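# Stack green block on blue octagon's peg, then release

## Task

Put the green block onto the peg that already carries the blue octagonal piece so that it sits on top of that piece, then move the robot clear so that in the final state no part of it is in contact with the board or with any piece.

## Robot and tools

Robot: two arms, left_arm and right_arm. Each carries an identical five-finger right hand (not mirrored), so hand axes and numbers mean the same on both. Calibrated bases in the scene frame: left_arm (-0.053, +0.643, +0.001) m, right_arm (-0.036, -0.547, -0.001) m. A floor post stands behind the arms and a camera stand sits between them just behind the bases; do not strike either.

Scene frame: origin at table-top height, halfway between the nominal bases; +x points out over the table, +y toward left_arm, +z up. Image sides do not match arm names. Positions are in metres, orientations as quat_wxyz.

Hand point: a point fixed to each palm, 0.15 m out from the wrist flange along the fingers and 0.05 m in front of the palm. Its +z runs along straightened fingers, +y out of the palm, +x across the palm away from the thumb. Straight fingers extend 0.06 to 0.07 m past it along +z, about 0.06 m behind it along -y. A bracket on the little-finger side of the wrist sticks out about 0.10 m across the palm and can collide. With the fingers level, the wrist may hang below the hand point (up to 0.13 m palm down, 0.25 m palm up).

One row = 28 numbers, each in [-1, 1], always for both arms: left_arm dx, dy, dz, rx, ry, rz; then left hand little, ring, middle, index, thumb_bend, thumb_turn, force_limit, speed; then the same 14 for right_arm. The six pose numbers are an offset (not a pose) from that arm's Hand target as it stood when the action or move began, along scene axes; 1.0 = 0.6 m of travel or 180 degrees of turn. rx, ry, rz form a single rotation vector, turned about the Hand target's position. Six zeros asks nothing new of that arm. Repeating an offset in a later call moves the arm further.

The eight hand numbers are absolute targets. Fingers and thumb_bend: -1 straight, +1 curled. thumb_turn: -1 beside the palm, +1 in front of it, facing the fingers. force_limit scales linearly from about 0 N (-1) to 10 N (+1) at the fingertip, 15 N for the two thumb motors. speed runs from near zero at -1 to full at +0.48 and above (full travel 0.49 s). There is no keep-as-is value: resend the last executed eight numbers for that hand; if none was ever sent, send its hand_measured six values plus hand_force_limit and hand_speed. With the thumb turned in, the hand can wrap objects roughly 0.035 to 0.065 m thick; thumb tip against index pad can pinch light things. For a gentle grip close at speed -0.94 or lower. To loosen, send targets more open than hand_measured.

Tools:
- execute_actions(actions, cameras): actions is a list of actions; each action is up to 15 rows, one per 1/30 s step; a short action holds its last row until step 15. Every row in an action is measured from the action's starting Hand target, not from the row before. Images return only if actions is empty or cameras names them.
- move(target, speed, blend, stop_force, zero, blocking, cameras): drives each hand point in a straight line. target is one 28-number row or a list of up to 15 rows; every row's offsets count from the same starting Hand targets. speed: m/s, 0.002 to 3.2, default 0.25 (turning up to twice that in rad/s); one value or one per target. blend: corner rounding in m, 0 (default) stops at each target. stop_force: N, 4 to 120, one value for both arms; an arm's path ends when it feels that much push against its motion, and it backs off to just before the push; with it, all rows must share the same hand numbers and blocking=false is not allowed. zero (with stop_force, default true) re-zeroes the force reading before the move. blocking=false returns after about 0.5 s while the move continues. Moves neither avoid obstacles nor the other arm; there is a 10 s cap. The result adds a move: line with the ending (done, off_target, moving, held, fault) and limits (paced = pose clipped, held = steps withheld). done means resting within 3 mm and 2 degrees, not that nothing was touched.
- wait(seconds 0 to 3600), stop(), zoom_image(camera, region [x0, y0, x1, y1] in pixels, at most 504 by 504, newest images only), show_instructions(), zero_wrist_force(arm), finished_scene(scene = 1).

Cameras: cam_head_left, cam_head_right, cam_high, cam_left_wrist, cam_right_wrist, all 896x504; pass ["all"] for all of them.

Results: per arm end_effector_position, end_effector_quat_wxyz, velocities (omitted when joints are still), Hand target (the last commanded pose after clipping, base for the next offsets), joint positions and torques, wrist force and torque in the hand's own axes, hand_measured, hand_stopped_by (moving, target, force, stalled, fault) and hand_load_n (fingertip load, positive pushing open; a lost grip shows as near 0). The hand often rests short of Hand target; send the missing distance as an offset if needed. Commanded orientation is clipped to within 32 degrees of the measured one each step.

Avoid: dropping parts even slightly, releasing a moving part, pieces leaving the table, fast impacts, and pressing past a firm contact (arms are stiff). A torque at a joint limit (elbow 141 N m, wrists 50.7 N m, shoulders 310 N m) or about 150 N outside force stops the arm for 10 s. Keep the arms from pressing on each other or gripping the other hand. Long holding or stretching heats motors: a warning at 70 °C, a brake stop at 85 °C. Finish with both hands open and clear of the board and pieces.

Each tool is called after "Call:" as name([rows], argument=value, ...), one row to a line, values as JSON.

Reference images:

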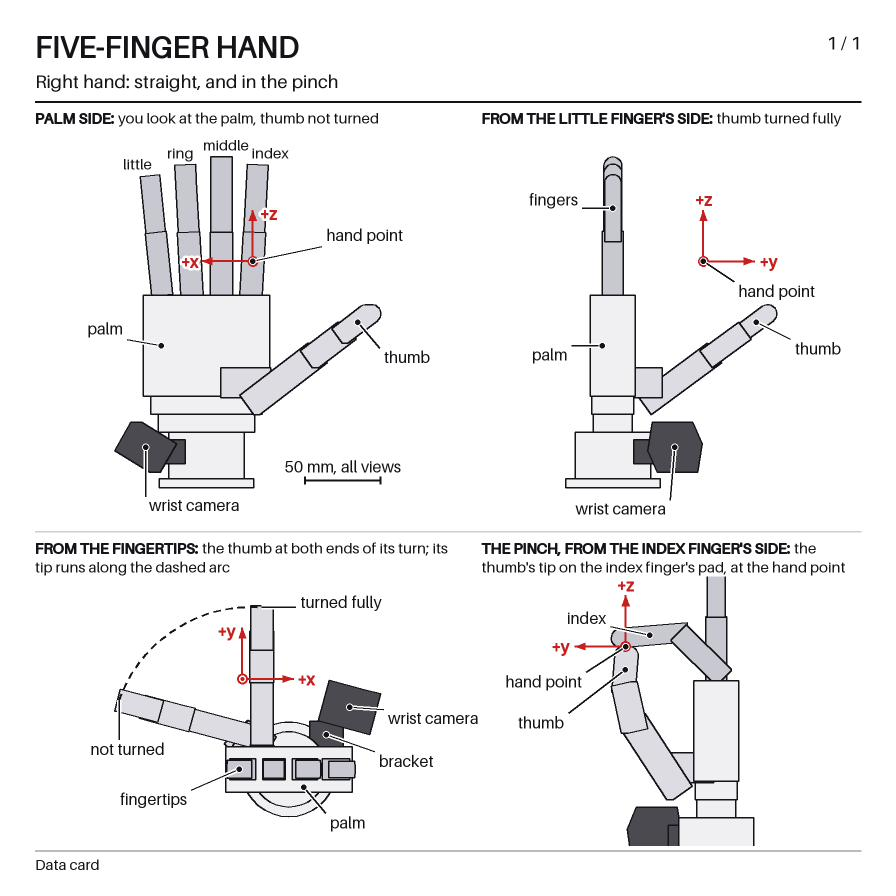

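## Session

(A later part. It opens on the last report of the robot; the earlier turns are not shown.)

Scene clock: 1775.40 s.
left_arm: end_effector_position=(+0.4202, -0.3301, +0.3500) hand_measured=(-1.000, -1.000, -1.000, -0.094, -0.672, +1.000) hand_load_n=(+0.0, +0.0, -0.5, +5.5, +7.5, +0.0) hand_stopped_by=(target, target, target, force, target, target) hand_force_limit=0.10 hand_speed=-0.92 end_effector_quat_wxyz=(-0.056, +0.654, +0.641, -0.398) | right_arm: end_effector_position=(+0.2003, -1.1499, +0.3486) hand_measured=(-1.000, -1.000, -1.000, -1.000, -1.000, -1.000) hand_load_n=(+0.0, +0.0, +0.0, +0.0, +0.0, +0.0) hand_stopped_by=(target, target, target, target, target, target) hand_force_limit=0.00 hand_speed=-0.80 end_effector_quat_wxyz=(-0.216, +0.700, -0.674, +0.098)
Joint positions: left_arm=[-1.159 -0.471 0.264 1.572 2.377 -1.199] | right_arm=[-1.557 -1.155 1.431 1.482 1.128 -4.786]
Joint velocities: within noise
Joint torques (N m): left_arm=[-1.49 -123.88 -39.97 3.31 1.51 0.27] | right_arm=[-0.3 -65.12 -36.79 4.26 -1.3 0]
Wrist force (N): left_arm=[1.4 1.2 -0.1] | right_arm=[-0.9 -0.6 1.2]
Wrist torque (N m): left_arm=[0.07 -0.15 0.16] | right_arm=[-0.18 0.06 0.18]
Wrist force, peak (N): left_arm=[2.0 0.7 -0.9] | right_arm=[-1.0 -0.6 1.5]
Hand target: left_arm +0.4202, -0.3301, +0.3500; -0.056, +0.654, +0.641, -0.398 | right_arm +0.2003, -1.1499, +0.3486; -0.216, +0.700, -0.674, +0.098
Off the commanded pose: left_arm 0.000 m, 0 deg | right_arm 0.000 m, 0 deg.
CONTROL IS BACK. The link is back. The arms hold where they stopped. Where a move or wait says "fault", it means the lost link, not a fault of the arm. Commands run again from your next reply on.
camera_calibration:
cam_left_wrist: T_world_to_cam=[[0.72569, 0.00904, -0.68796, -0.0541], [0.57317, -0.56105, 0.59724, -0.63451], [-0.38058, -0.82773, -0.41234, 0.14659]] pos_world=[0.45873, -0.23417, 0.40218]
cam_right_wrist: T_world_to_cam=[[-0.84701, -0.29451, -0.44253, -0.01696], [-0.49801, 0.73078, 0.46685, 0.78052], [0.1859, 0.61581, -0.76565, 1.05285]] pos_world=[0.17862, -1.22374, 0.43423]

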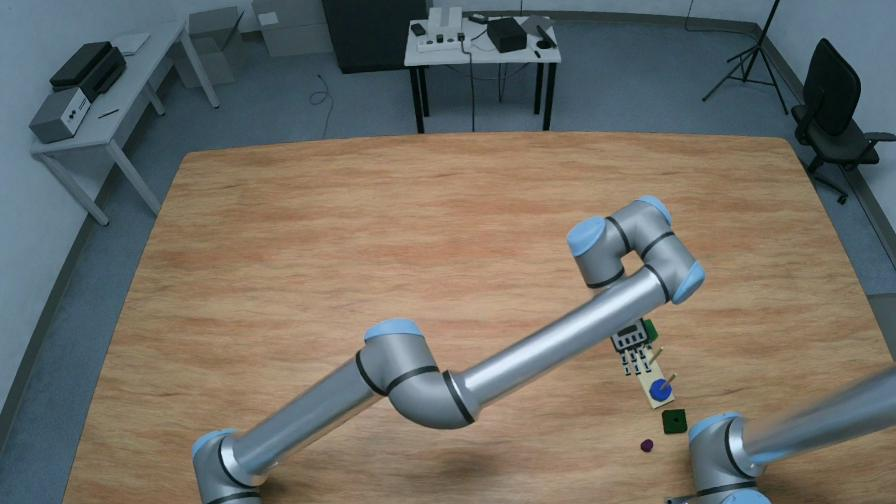

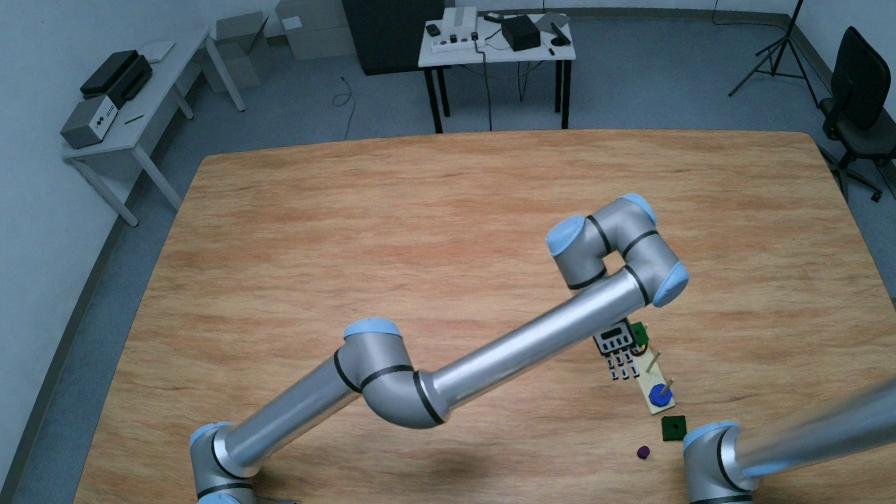

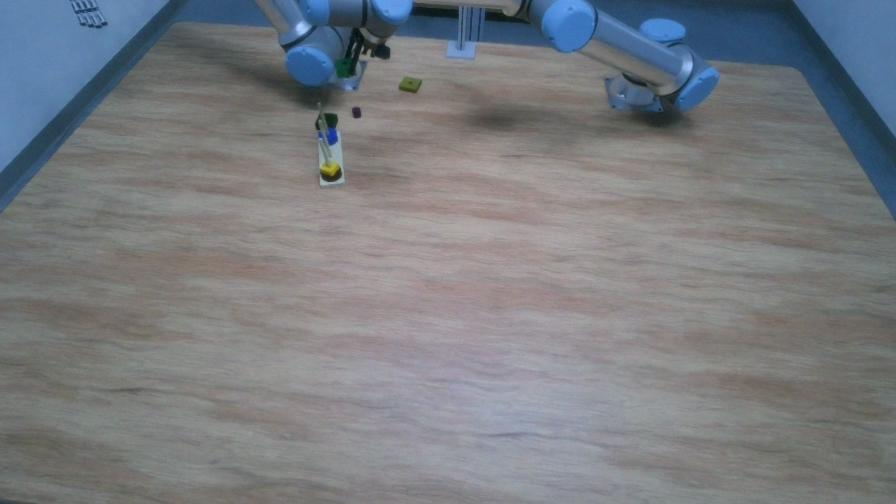

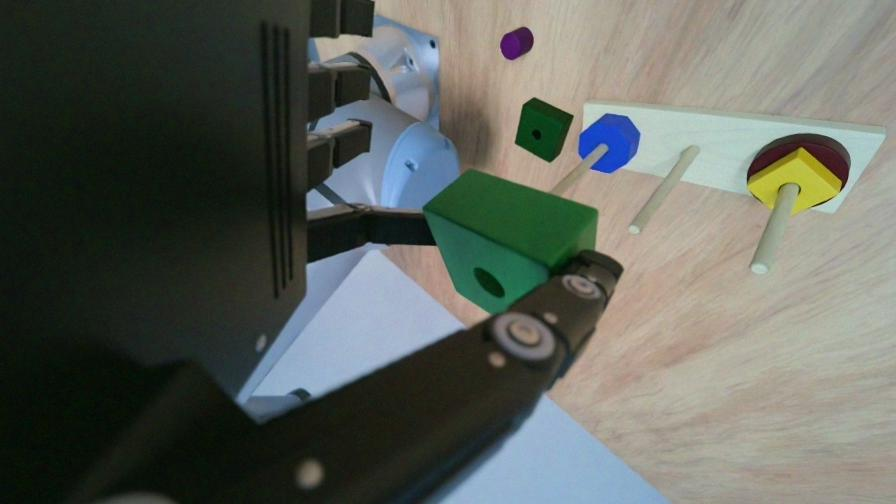

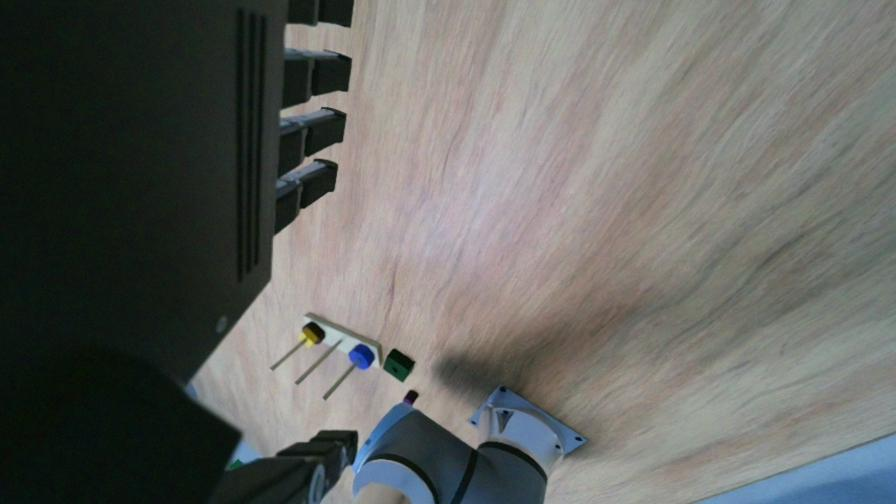

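Call:
move(target=[-0.0703,-0.2582,-0.15,-0.0081,-0.0105,0.4331,-1,-1,-1,0.25,-0.67,1,0.1,-0.92,0,0,0,0,0,0,-1,-1,-1,-1,-1,-1,0,-0.8], speed=0.18, cameras=["all"])

Scene clock: 1919.50 s.
left_arm: end_effector_position=(+0.3779, -0.4851, +0.2601) hand_measured=(-1.000, -1.000, -1.000, -0.094, -0.672, +1.000) hand_load_n=(+0.0, +0.0, +0.0, +6.0, +7.5, +0.5) hand_stopped_by=(target, target, target, force, target, target) hand_force_limit=0.10 hand_speed=-0.92 end_effector_quat_wxyz=(+0.224, +0.111, +0.906, -0.342) | right_arm: end_effector_position=(+0.2003, -1.1499, +0.3486) hand_measured=(-1.000, -1.000, -1.000, -1.000, -1.000, -1.000) hand_load_n=(+0.0, +0.0, +0.0, +0.0, +0.0, -0.5) hand_stopped_by=(target, target, target, target, target, target) hand_force_limit=0.00 hand_speed=-0.80 end_effector_quat_wxyz=(-0.216, +0.700, -0.674, +0.098)
Joint positions: left_arm=[-1.48 -0.509 0.396 0.871 1.321 -2.67] | right_arm=[-1.557 -1.155 1.431 1.482 1.128 -4.786]
Joint torques (N m): left_arm=[11.14 -114.51 -37.02 0.78 -1.93 -1.85] | right_arm=[-1.67 -65.61 -36.9 4.43 -1.09 0.13]
Wrist force (N): left_arm=[1.0 1.3 -0.5] | right_arm=[-0.8 -0.6 1.4]
Wrist torque (N m): left_arm=[0.17 -0.07 -0.12] | right_arm=[-0.19 0.04 0.18]
Wrist force, peak (N): left_arm=[2.1 1.4 -1.3] | right_arm=[-0.8 -0.9 1.6]
Hand target: left_arm +0.3781, -0.4850, +0.2600; +0.224, +0.111, +0.906, -0.342 | right_arm +0.2003, -1.1499, +0.3486; -0.216, +0.700, -0.674, +0.098
Off the commanded pose: left_arm 0.000 m, 0 deg | right_arm 0.000 m, 0 deg.
CONTROL IS BACK, as an earlier result said. Commands run again.
move: done
cam_left_wrist: T_world_to_cam=[[0.16901, 0.71218, -0.68135, 0.46586], [0.64479, 0.44295, 0.62293, -0.19033], [0.74544, -0.54461, -0.38435, -0.33038]] pos_world=[0.29027, -0.4274, 0.30899]
cam_right_wrist: T_world_to_cam=[[-0.84701, -0.29451, -0.44253, -0.01696], [-0.49801, 0.73078, 0.46685, 0.78052], [0.1859, 0.61581, -0.76565, 1.05285]] pos_world=[0.17862, -1.22374, 0.43423]

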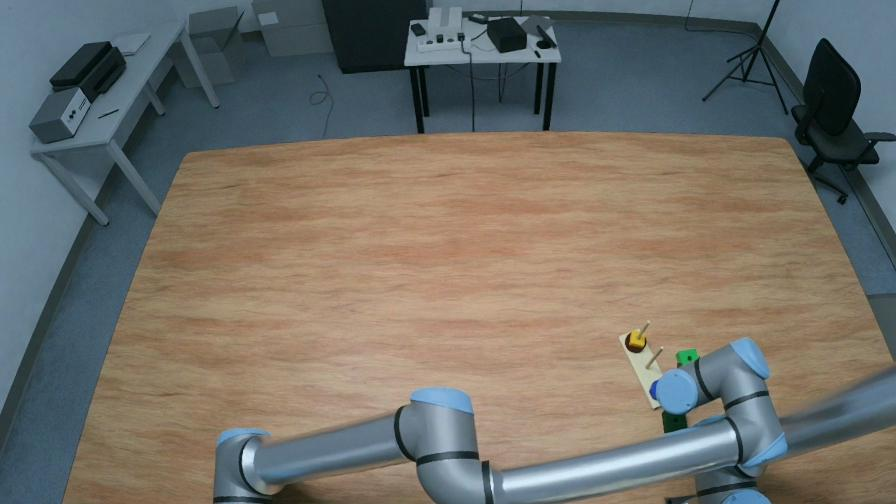

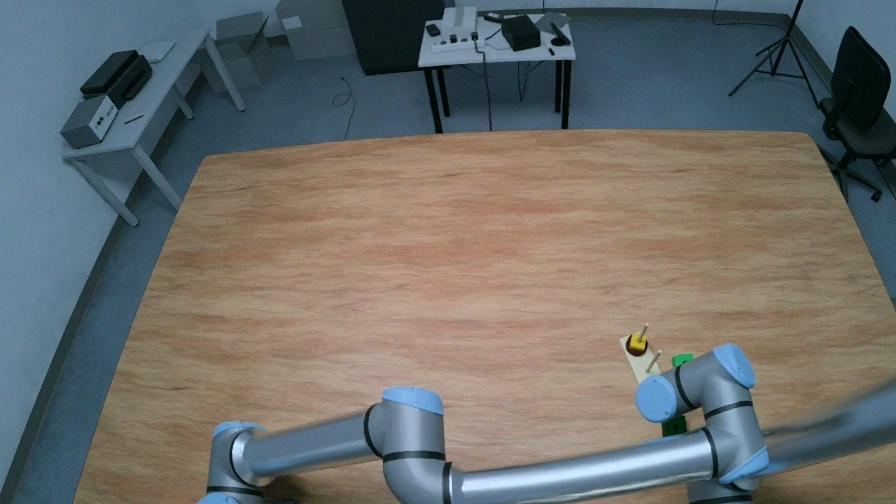

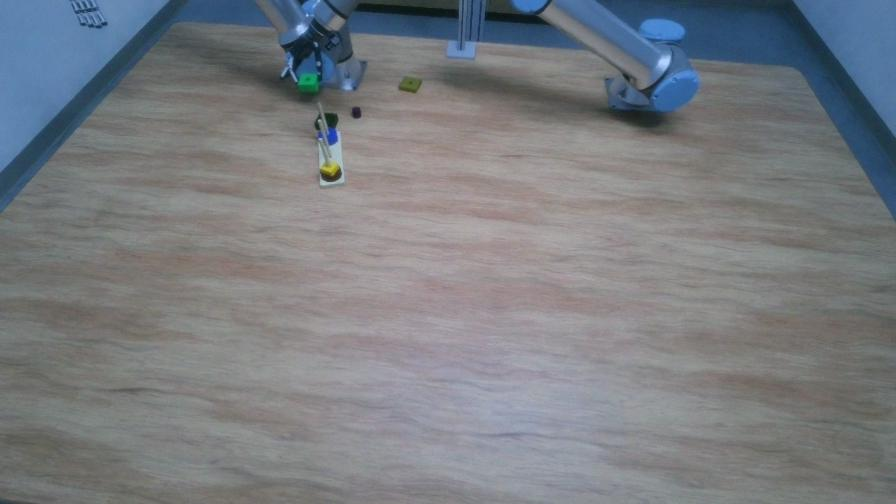

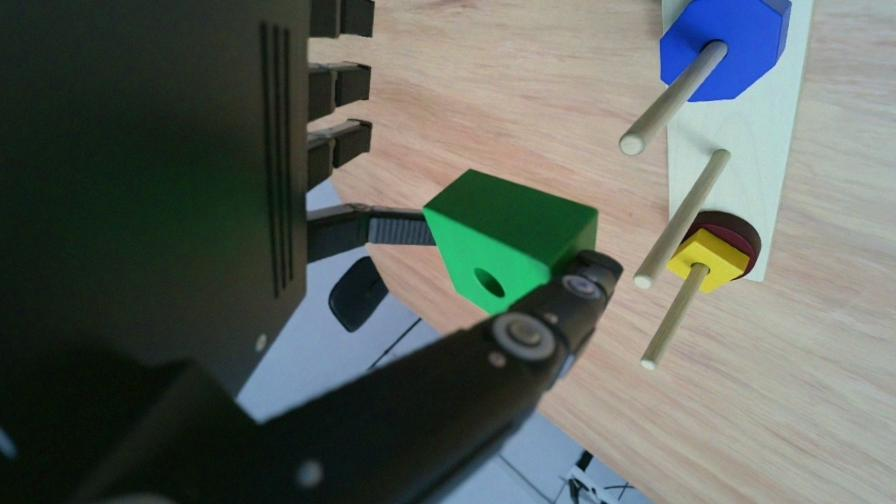

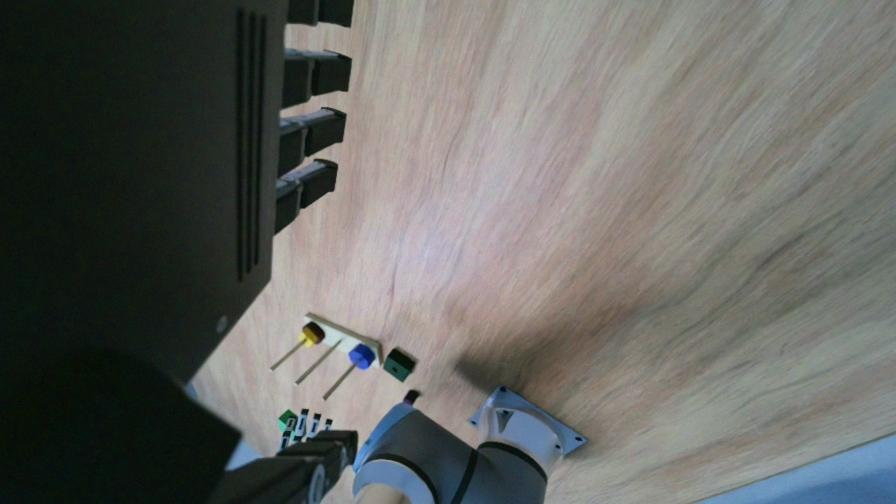

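Call:
zoom_image(camera="cam_left_wrist", region=[600, 0, 800, 180])

Call:
zoom_image(camera="cam_left_wrist", region=[620, 130, 780, 380])

Call:
zoom_image(camera="cam_left_wrist", region=[400, 150, 640, 340])

Scaled by 2.520 from the camera's image (finer frame: 1280x720).

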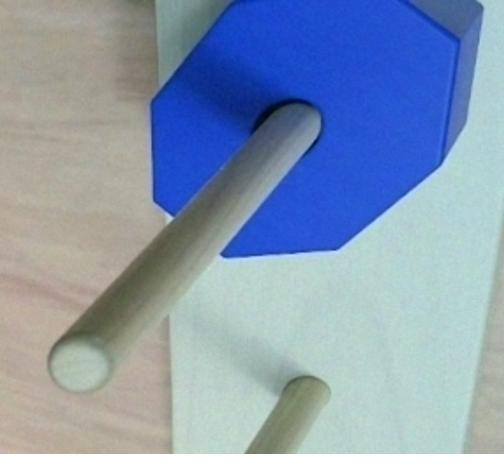

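Scaled by 2.016 from the camera's image (finer frame: 1280x720).

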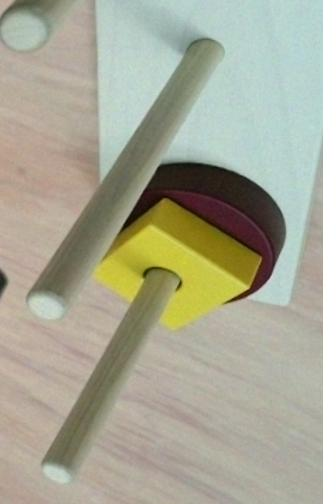

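Scaled by 2.100 from the camera's image (finer frame: 1280x720).

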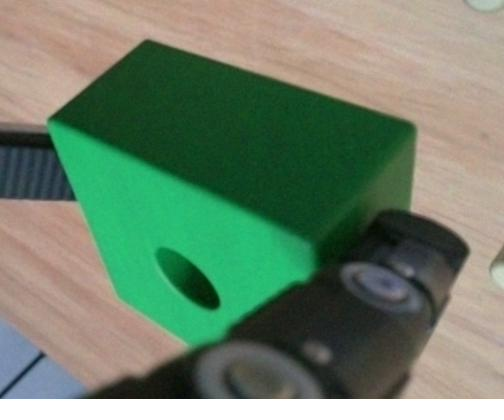

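Call:
zoom_image(camera="cam_right_wrist", region=[230, 300, 430, 460])

Scaled by 2.520 from the camera's image (finer frame: 1280x720).

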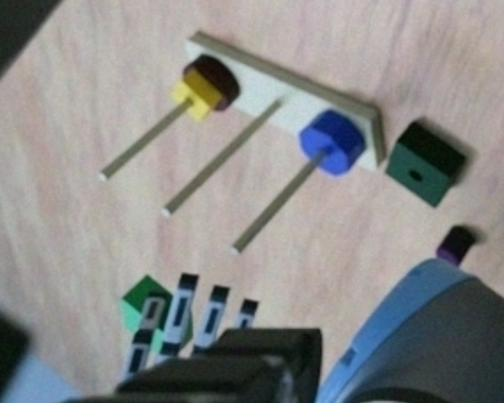

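Call:
zoom_image(camera="cam_head_left", region=[640, 320, 720, 380])

Call:
zoom_image(camera="cam_head_right", region=[640, 320, 720, 380])

Call:
zoom_image(camera="cam_high", region=[280, 50, 360, 200])

Scaled by 6.300 from the camera's image (finer frame: 1280x720).

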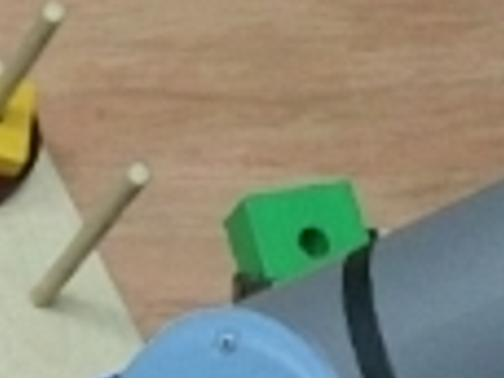

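Scaled by 6.300 from the camera's image (finer frame: 1280x720).

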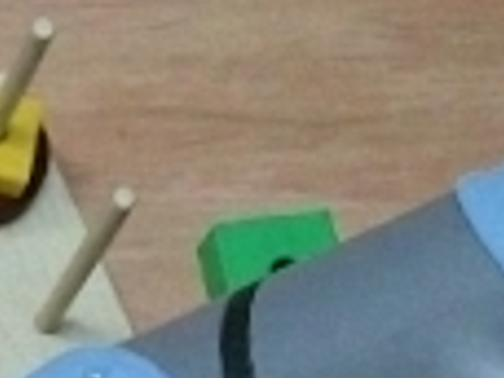

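Scaled by 3.360 from the camera's image (finer frame: 1280x720).

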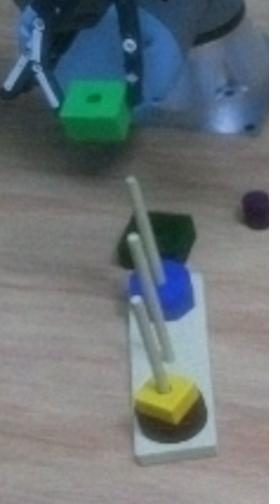

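Call:
move(target=[-0.0083,0.0092,-0.1,0,0,0,-1,-1,-1,0.25,-0.67,1,0.1,-0.92,0,0,0,0,0,0,-1,-1,-1,-1,-1,-1,0,-0.8], speed=0.06, cameras=["all"])

Call:
zoom_image(camera="cam_left_wrist", region=[540, 60, 840, 260])

Call:
zoom_image(camera="cam_head_left", region=[640, 320, 720, 380])

Call:
zoom_image(camera="cam_head_right", region=[640, 320, 720, 380])

Call:
zoom_image(camera="cam_high", region=[280, 50, 360, 170])

Scene clock: 2084.97 s.
left_arm: end_effector_position=(+0.3730, -0.4794, +0.2000) hand_measured=(-1.000, -1.000, -1.000, -0.094, -0.672, +1.000) hand_load_n=(+0.0, +0.0, +0.0, +5.5, +7.5, +0.0) hand_stopped_by=(target, target, target, force, target, target) hand_force_limit=0.10 hand_speed=-0.92 end_effector_quat_wxyz=(+0.224, +0.111, +0.906, -0.342) end_effector_velocity=(+0.000, +0.000, +0.003) end_effector_angular_velocity=(-0.002, -0.001, +0.001) | right_arm: end_effector_position=(+0.2003, -1.1499, +0.3486) hand_measured=(-1.000, -1.000, -1.000, -1.000, -1.000, -1.000) hand_load_n=(+0.0, +0.0, +0.0, +0.0, +0.0, +0.0) hand_stopped_by=(target, target, target, target, target, target) hand_force_limit=0.00 hand_speed=-0.80 end_effector_quat_wxyz=(-0.216, +0.700, -0.674, +0.098)
Joint positions: left_arm=[-1.484 -0.543 0.566 0.735 1.318 -2.673] | right_arm=[-1.557 -1.155 1.431 1.482 1.128 -4.786]
Joint velocities: left_arm=[0 0 -0.005 0.004 -0.001 0] | right_arm=[within noise]
Joint torques (N m): left_arm=[-9.97 -117.56 -55.53 3.51 -1.41 0.14] | right_arm=[-1.59 -65.77 -37.8 4.45 -0.77 0.08]
Wrist force (N): left_arm=[0.9 1.5 -0.2] | right_arm=[-0.9 -0.7 1.2]
Wrist torque (N m): left_arm=[0.18 -0.07 0.18] | right_arm=[-0.18 0.05 0.18]
Wrist force, peak (N): left_arm=[1.7 2.3 -0.1] | right_arm=[-0.7 -0.9 1.7]
Hand target: left_arm +0.3731, -0.4795, +0.2000; +0.224, +0.111, +0.906, -0.342 | right_arm +0.2003, -1.1499, +0.3486; -0.216, +0.700, -0.674, +0.098
Off the commanded pose: left_arm 0.000 m, 0 deg | right_arm 0.000 m, 0 deg.
move: done
cam_left_wrist: T_world_to_cam=[[0.16873, 0.71232, -0.68127, 0.42189], [0.64473, 0.44305, 0.62292, -0.15209], [0.74555, -0.54434, -0.3845, -0.34659]] pos_world=[0.28527, -0.4218, 0.24889]
cam_right_wrist: T_world_to_cam=[[-0.84701, -0.29451, -0.44253, -0.01696], [-0.49801, 0.73078, 0.46685, 0.78052], [0.1859, 0.61581, -0.76565, 1.05285]] pos_world=[0.17862, -1.22374, 0.43423]

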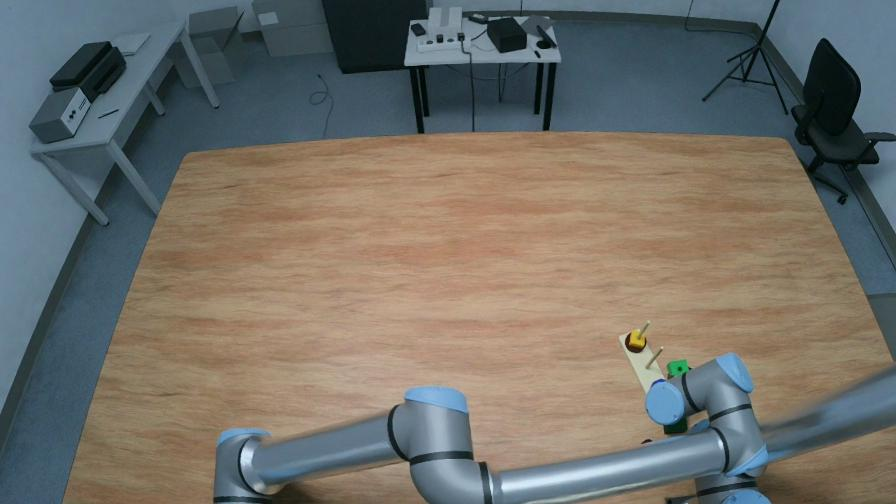

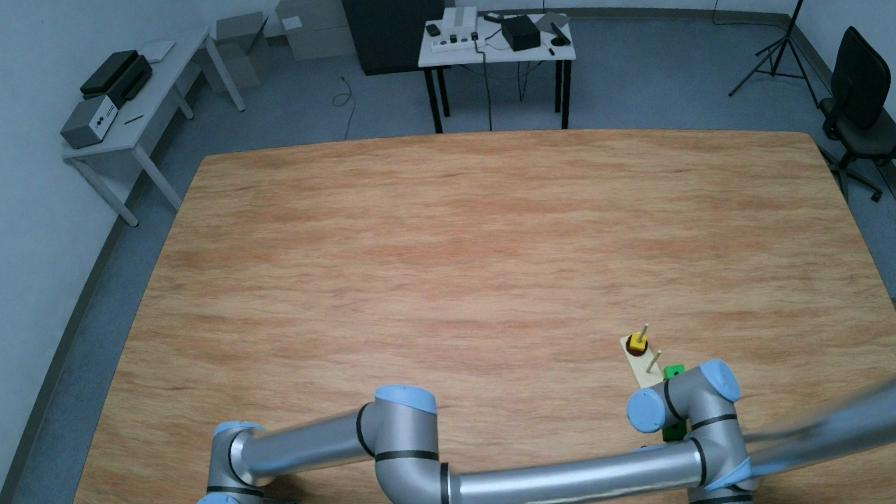

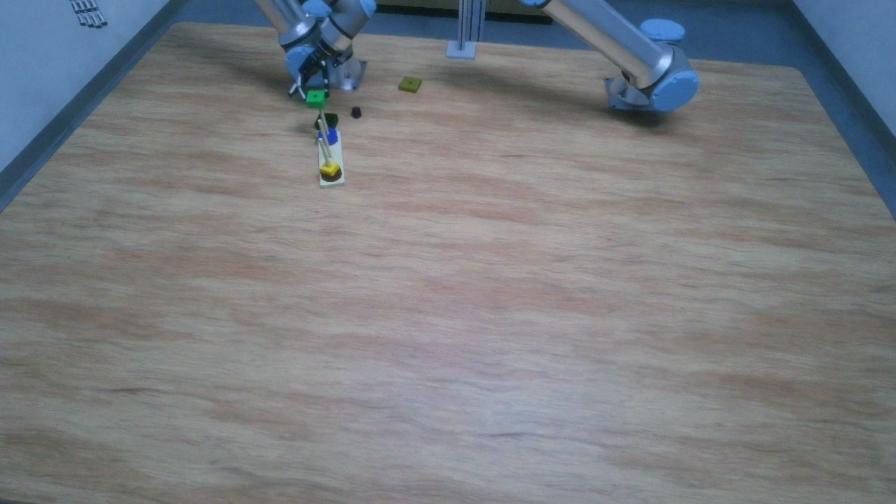

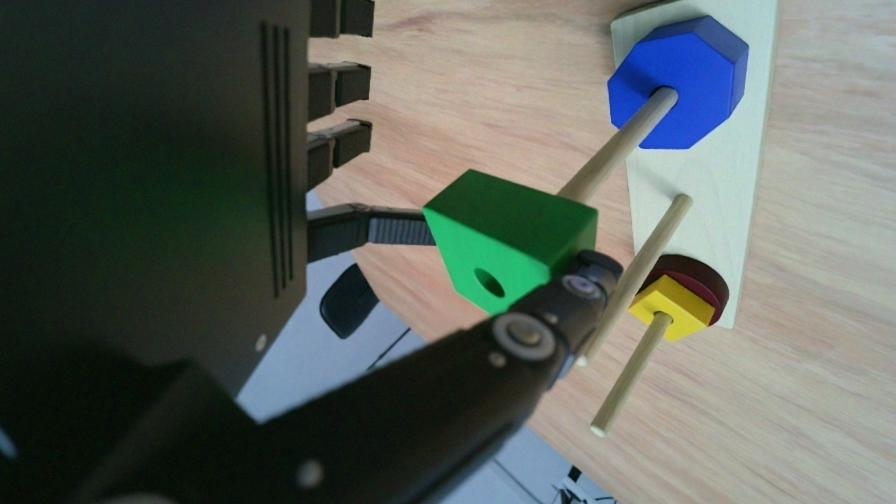

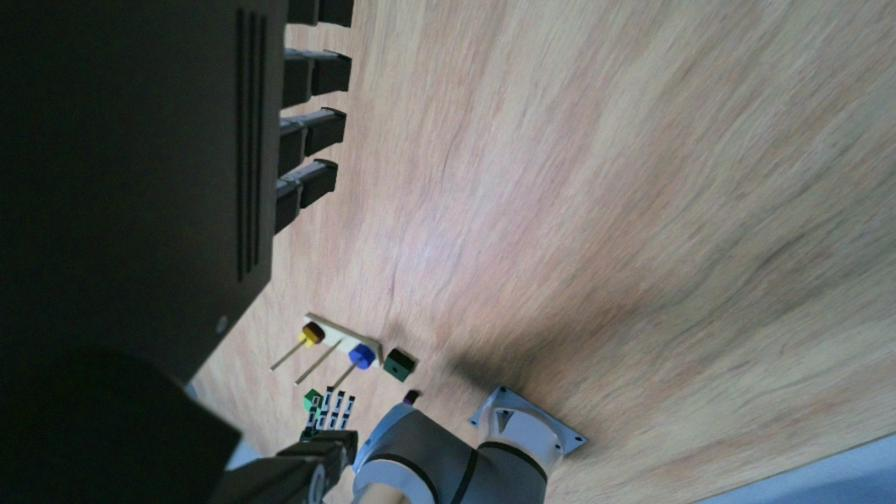

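Scaled by 1.680 from the camera's image (finer frame: 1280x720).

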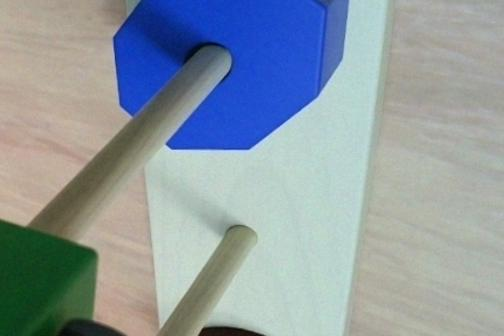

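Scaled by 6.300 from the camera's image (finer frame: 1280x720).

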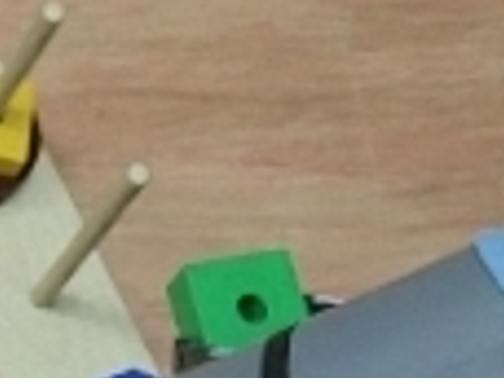

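Scaled by 6.300 from the camera's image (finer frame: 1280x720).

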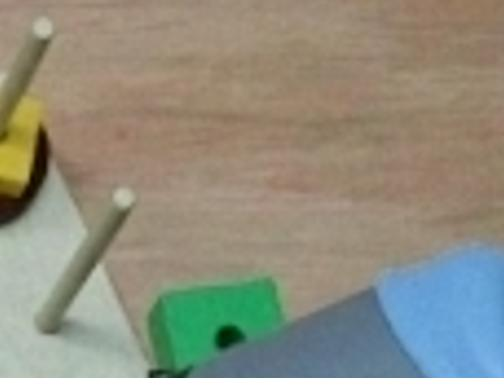

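Scaled by 4.200 from the camera's image (finer frame: 1280x720).

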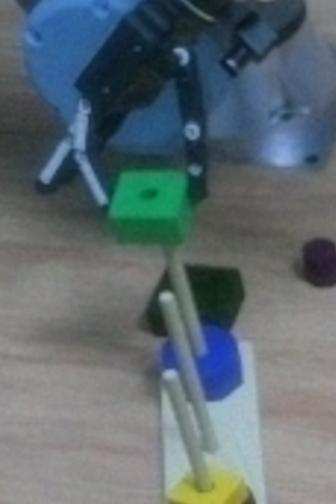

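Call:
zoom_image(camera="cam_right_wrist", region=[290, 340, 390, 440])

Scaled by 5.040 from the camera's image (finer frame: 1280x720).

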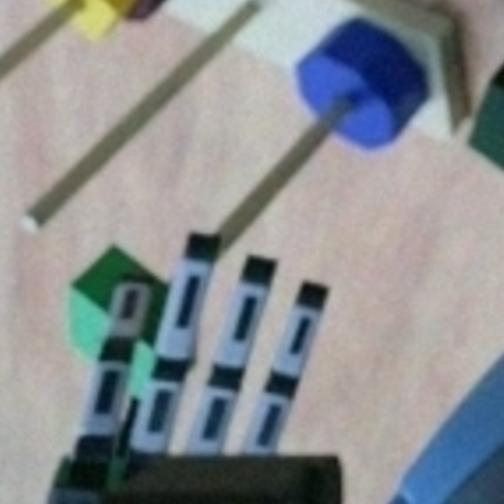

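Call:
move(target=[-0.0075,0.0042,0,0,0,0,-1,-1,-1,0.25,-0.67,1,0.1,-0.92,0,0,0,0,0,0,-1,-1,-1,-1,-1,-1,0,-0.8], speed=0.02)

Call:
move(target=[0,0,-0.0217,0,0,0,-1,-1,-1,0.25,-0.67,1,0.1,-0.92,0,0,0,0,0,0,-1,-1,-1,-1,-1,-1,0,-0.8], speed=0.008, stop_force=4, cameras=["cam_left_wrist","cam_right_wrist","cam_high","cam_head_left"])

Call:
zoom_image(camera="cam_right_wrist", region=[290, 340, 390, 440])

Call:
zoom_image(camera="cam_high", region=[290, 70, 350, 150])

Call:
zoom_image(camera="cam_left_wrist", region=[400, 100, 740, 320])

Scene clock: 2208.33 s.
left_arm: end_effector_position=(+0.3685, -0.4769, +0.1999) hand_measured=(-1.000, -1.000, -1.000, -0.094, -0.672, +1.000) hand_load_n=(+0.0, +0.0, +0.0, +5.5, +7.5, +0.0) hand_stopped_by=(target, target, target, force, target, target) hand_force_limit=0.10 hand_speed=-0.92 end_effector_quat_wxyz=(+0.224, +0.111, +0.906, -0.342) end_effector_velocity=(+0.000, -0.002, +0.003) end_effector_angular_velocity=(-0.006, +0.000, +0.001) | right_arm: end_effector_position=(+0.2003, -1.1499, +0.3486) hand_measured=(-1.000, -1.000, -1.000, -1.000, -1.000, -1.000) hand_load_n=(+0.0, +0.0, +0.0, +0.0, +0.0, +0.0) hand_stopped_by=(target, target, target, target, target, target) hand_force_limit=0.00 hand_speed=-0.80 end_effector_quat_wxyz=(-0.216, +0.700, -0.674, +0.098)
Joint positions: left_arm=[-1.489 -0.554 0.587 0.726 1.315 -2.676] | right_arm=[-1.557 -1.155 1.431 1.482 1.128 -4.786]
Joint velocities: left_arm=[0 0 -0.006 0 0 -0.001] | right_arm=[within noise]
Joint torques (N m): left_arm=[7.21 -107.87 -56.33 3.31 0.23 1.34] | right_arm=[-0.9 -65.61 -37.16 4.54 -0.98 0.46]
Wrist force (N): left_arm=[1.0 1.7 0.2] | right_arm=[-0.7 -0.7 1.7]
Wrist torque (N m): left_arm=[0.20 -0.10 0.19] | right_arm=[-0.22 0.01 0.18]
Wrist force, peak (N): left_arm=[1.7 2.1 -0.2] | right_arm=[-1.1 -0.8 1.6]
Hand target: left_arm +0.3686, -0.4770, +0.2000; +0.224, +0.111, +0.906, -0.342 | right_arm +0.2003, -1.1499, +0.3486; -0.216, +0.700, -0.674, +0.098
Off the commanded pose: left_arm 0.000 m, 0 deg | right_arm 0.000 m, 0 deg.
move: done

Scene clock: 2210.60 s.
left_arm: end_effector_position=(+0.3686, -0.4769, +0.1869) hand_measured=(-1.000, -1.000, -1.000, -0.094, -0.672, +1.000) hand_load_n=(+0.0, +0.0, +0.0, +6.0, +7.0, +0.0) hand_stopped_by=(target, target, target, force, target, target) hand_force_limit=0.10 hand_speed=-0.92 end_effector_quat_wxyz=(+0.224, +0.111, +0.906, -0.342) | right_arm: end_effector_position=(+0.2003, -1.1499, +0.3486) hand_measured=(-1.000, -1.000, -1.000, -1.000, -1.000, -1.000) hand_load_n=(+0.0, +0.0, +0.0, +0.0, +0.0, +0.0) hand_stopped_by=(target, target, target, target, target, target) hand_force_limit=0.00 hand_speed=-0.80 end_effector_quat_wxyz=(-0.216, +0.700, -0.674, +0.098)
Joint positions: left_arm=[-1.488 -0.552 0.607 0.705 1.315 -2.676] | right_arm=[-1.557 -1.155 1.431 1.482 1.128 -4.786]
Joint torques (N m): left_arm=[11.58 -120.11 -49.09 2.58 1.35 2.32] | right_arm=[-2.1 -64.71 -36.57 4.31 -0.88 0.41]
Wrist force (N): left_arm=[0.3 1.4 -0.3] | right_arm=[-0.8 -0.5 1.4]
Wrist torque (N m): left_arm=[0.20 -0.09 0.17] | right_arm=[-0.16 0.03 0.19]
Wrist force, peak (N): left_arm=[1.4 1.9 -0.1] | right_arm=[-1.1 -0.8 1.6]
Hand target: left_arm +0.3686, -0.4770, +0.1870; +0.224, +0.111, +0.906, -0.342 | right_arm +0.2003, -1.1499, +0.3486; -0.216, +0.700, -0.674, +0.098
Off the commanded pose: left_arm 0.000 m, 0 deg | right_arm 0.000 m, 0 deg.
move: done
cam_left_wrist: T_world_to_cam=[[0.16879, 0.71234, -0.68123, 0.41191], [0.64477, 0.44296, 0.62294, -0.14225], [0.74551, -0.54439, -0.38453, -0.34698]] pos_world=[0.28087, -0.4193, 0.23579]
cam_right_wrist: T_world_to_cam=[[-0.84701, -0.29451, -0.44253, -0.01696], [-0.49801, 0.73078, 0.46685, 0.78052], [0.1859, 0.61581, -0.76565, 1.05285]] pos_world=[0.17862, -1.22374, 0.43423]
Images, in order (width x height): cam_head_left 896x504, cam_high 896x504, cam_left_wrist 896x504, cam_right_wrist 896x504.

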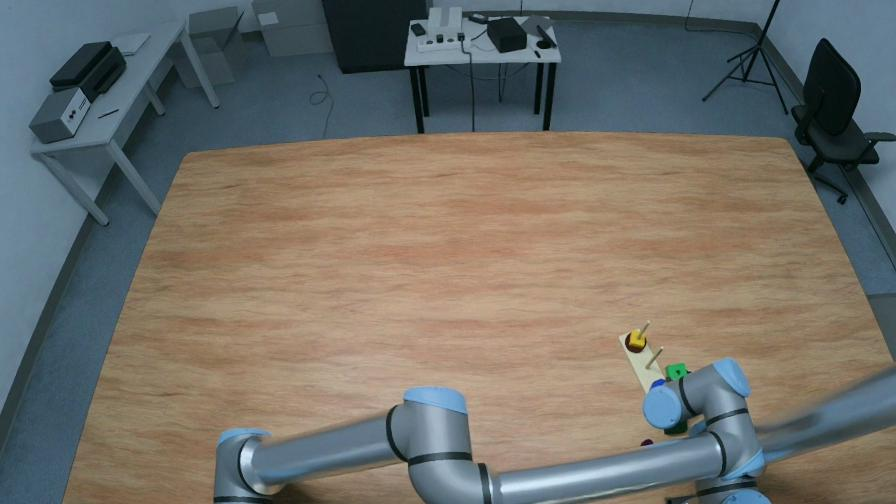

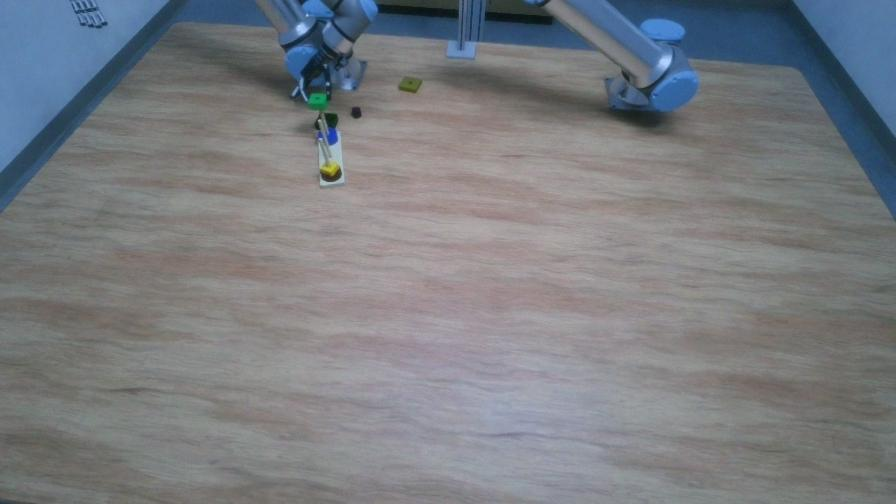

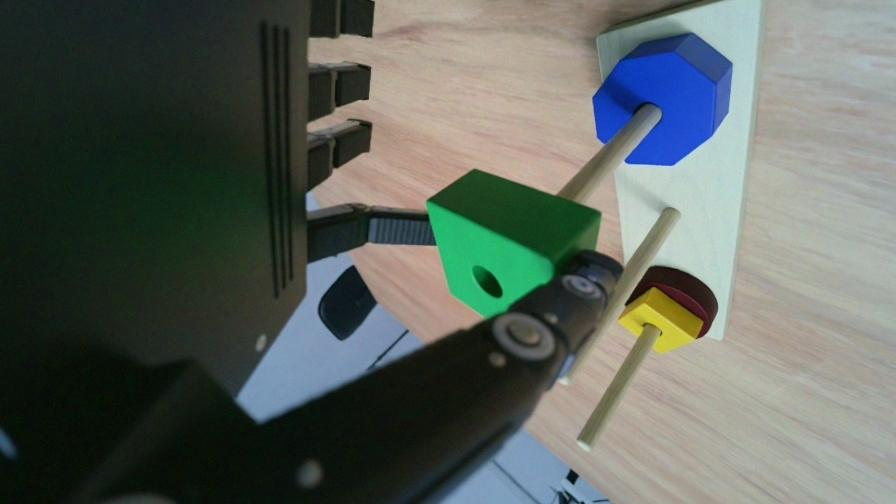

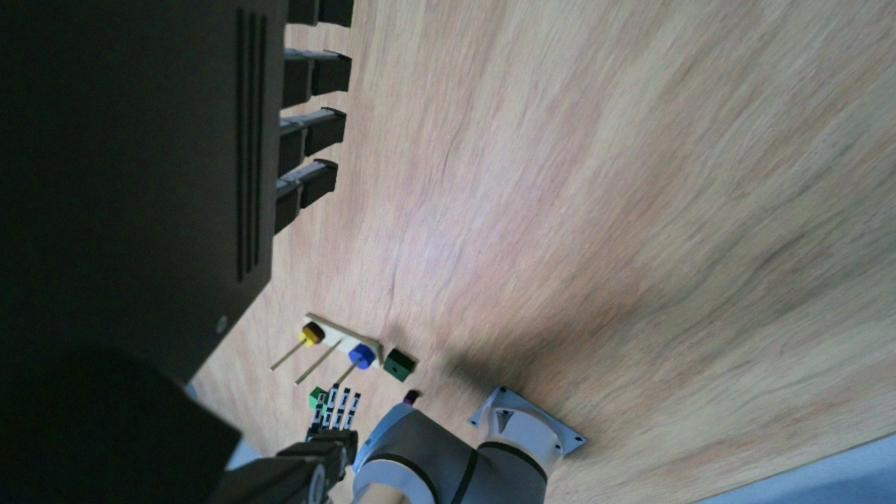

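Scaled by 5.040 from the camera's image (finer frame: 1280x720).

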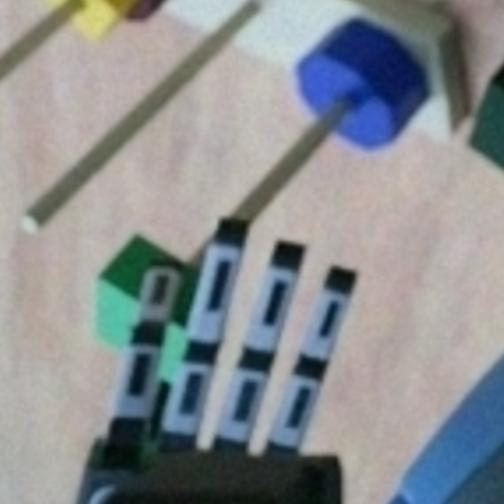

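Scaled by 6.300 from the camera's image (finer frame: 1280x720).

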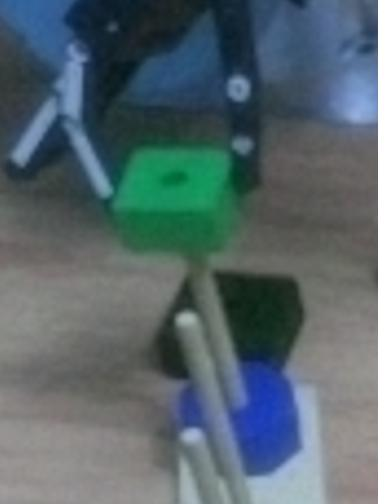

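Scaled by 1.482 from the camera's image (finer frame: 1280x720).

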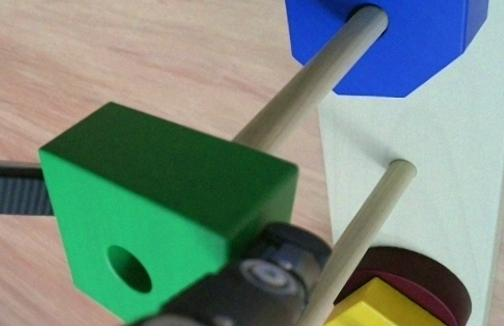

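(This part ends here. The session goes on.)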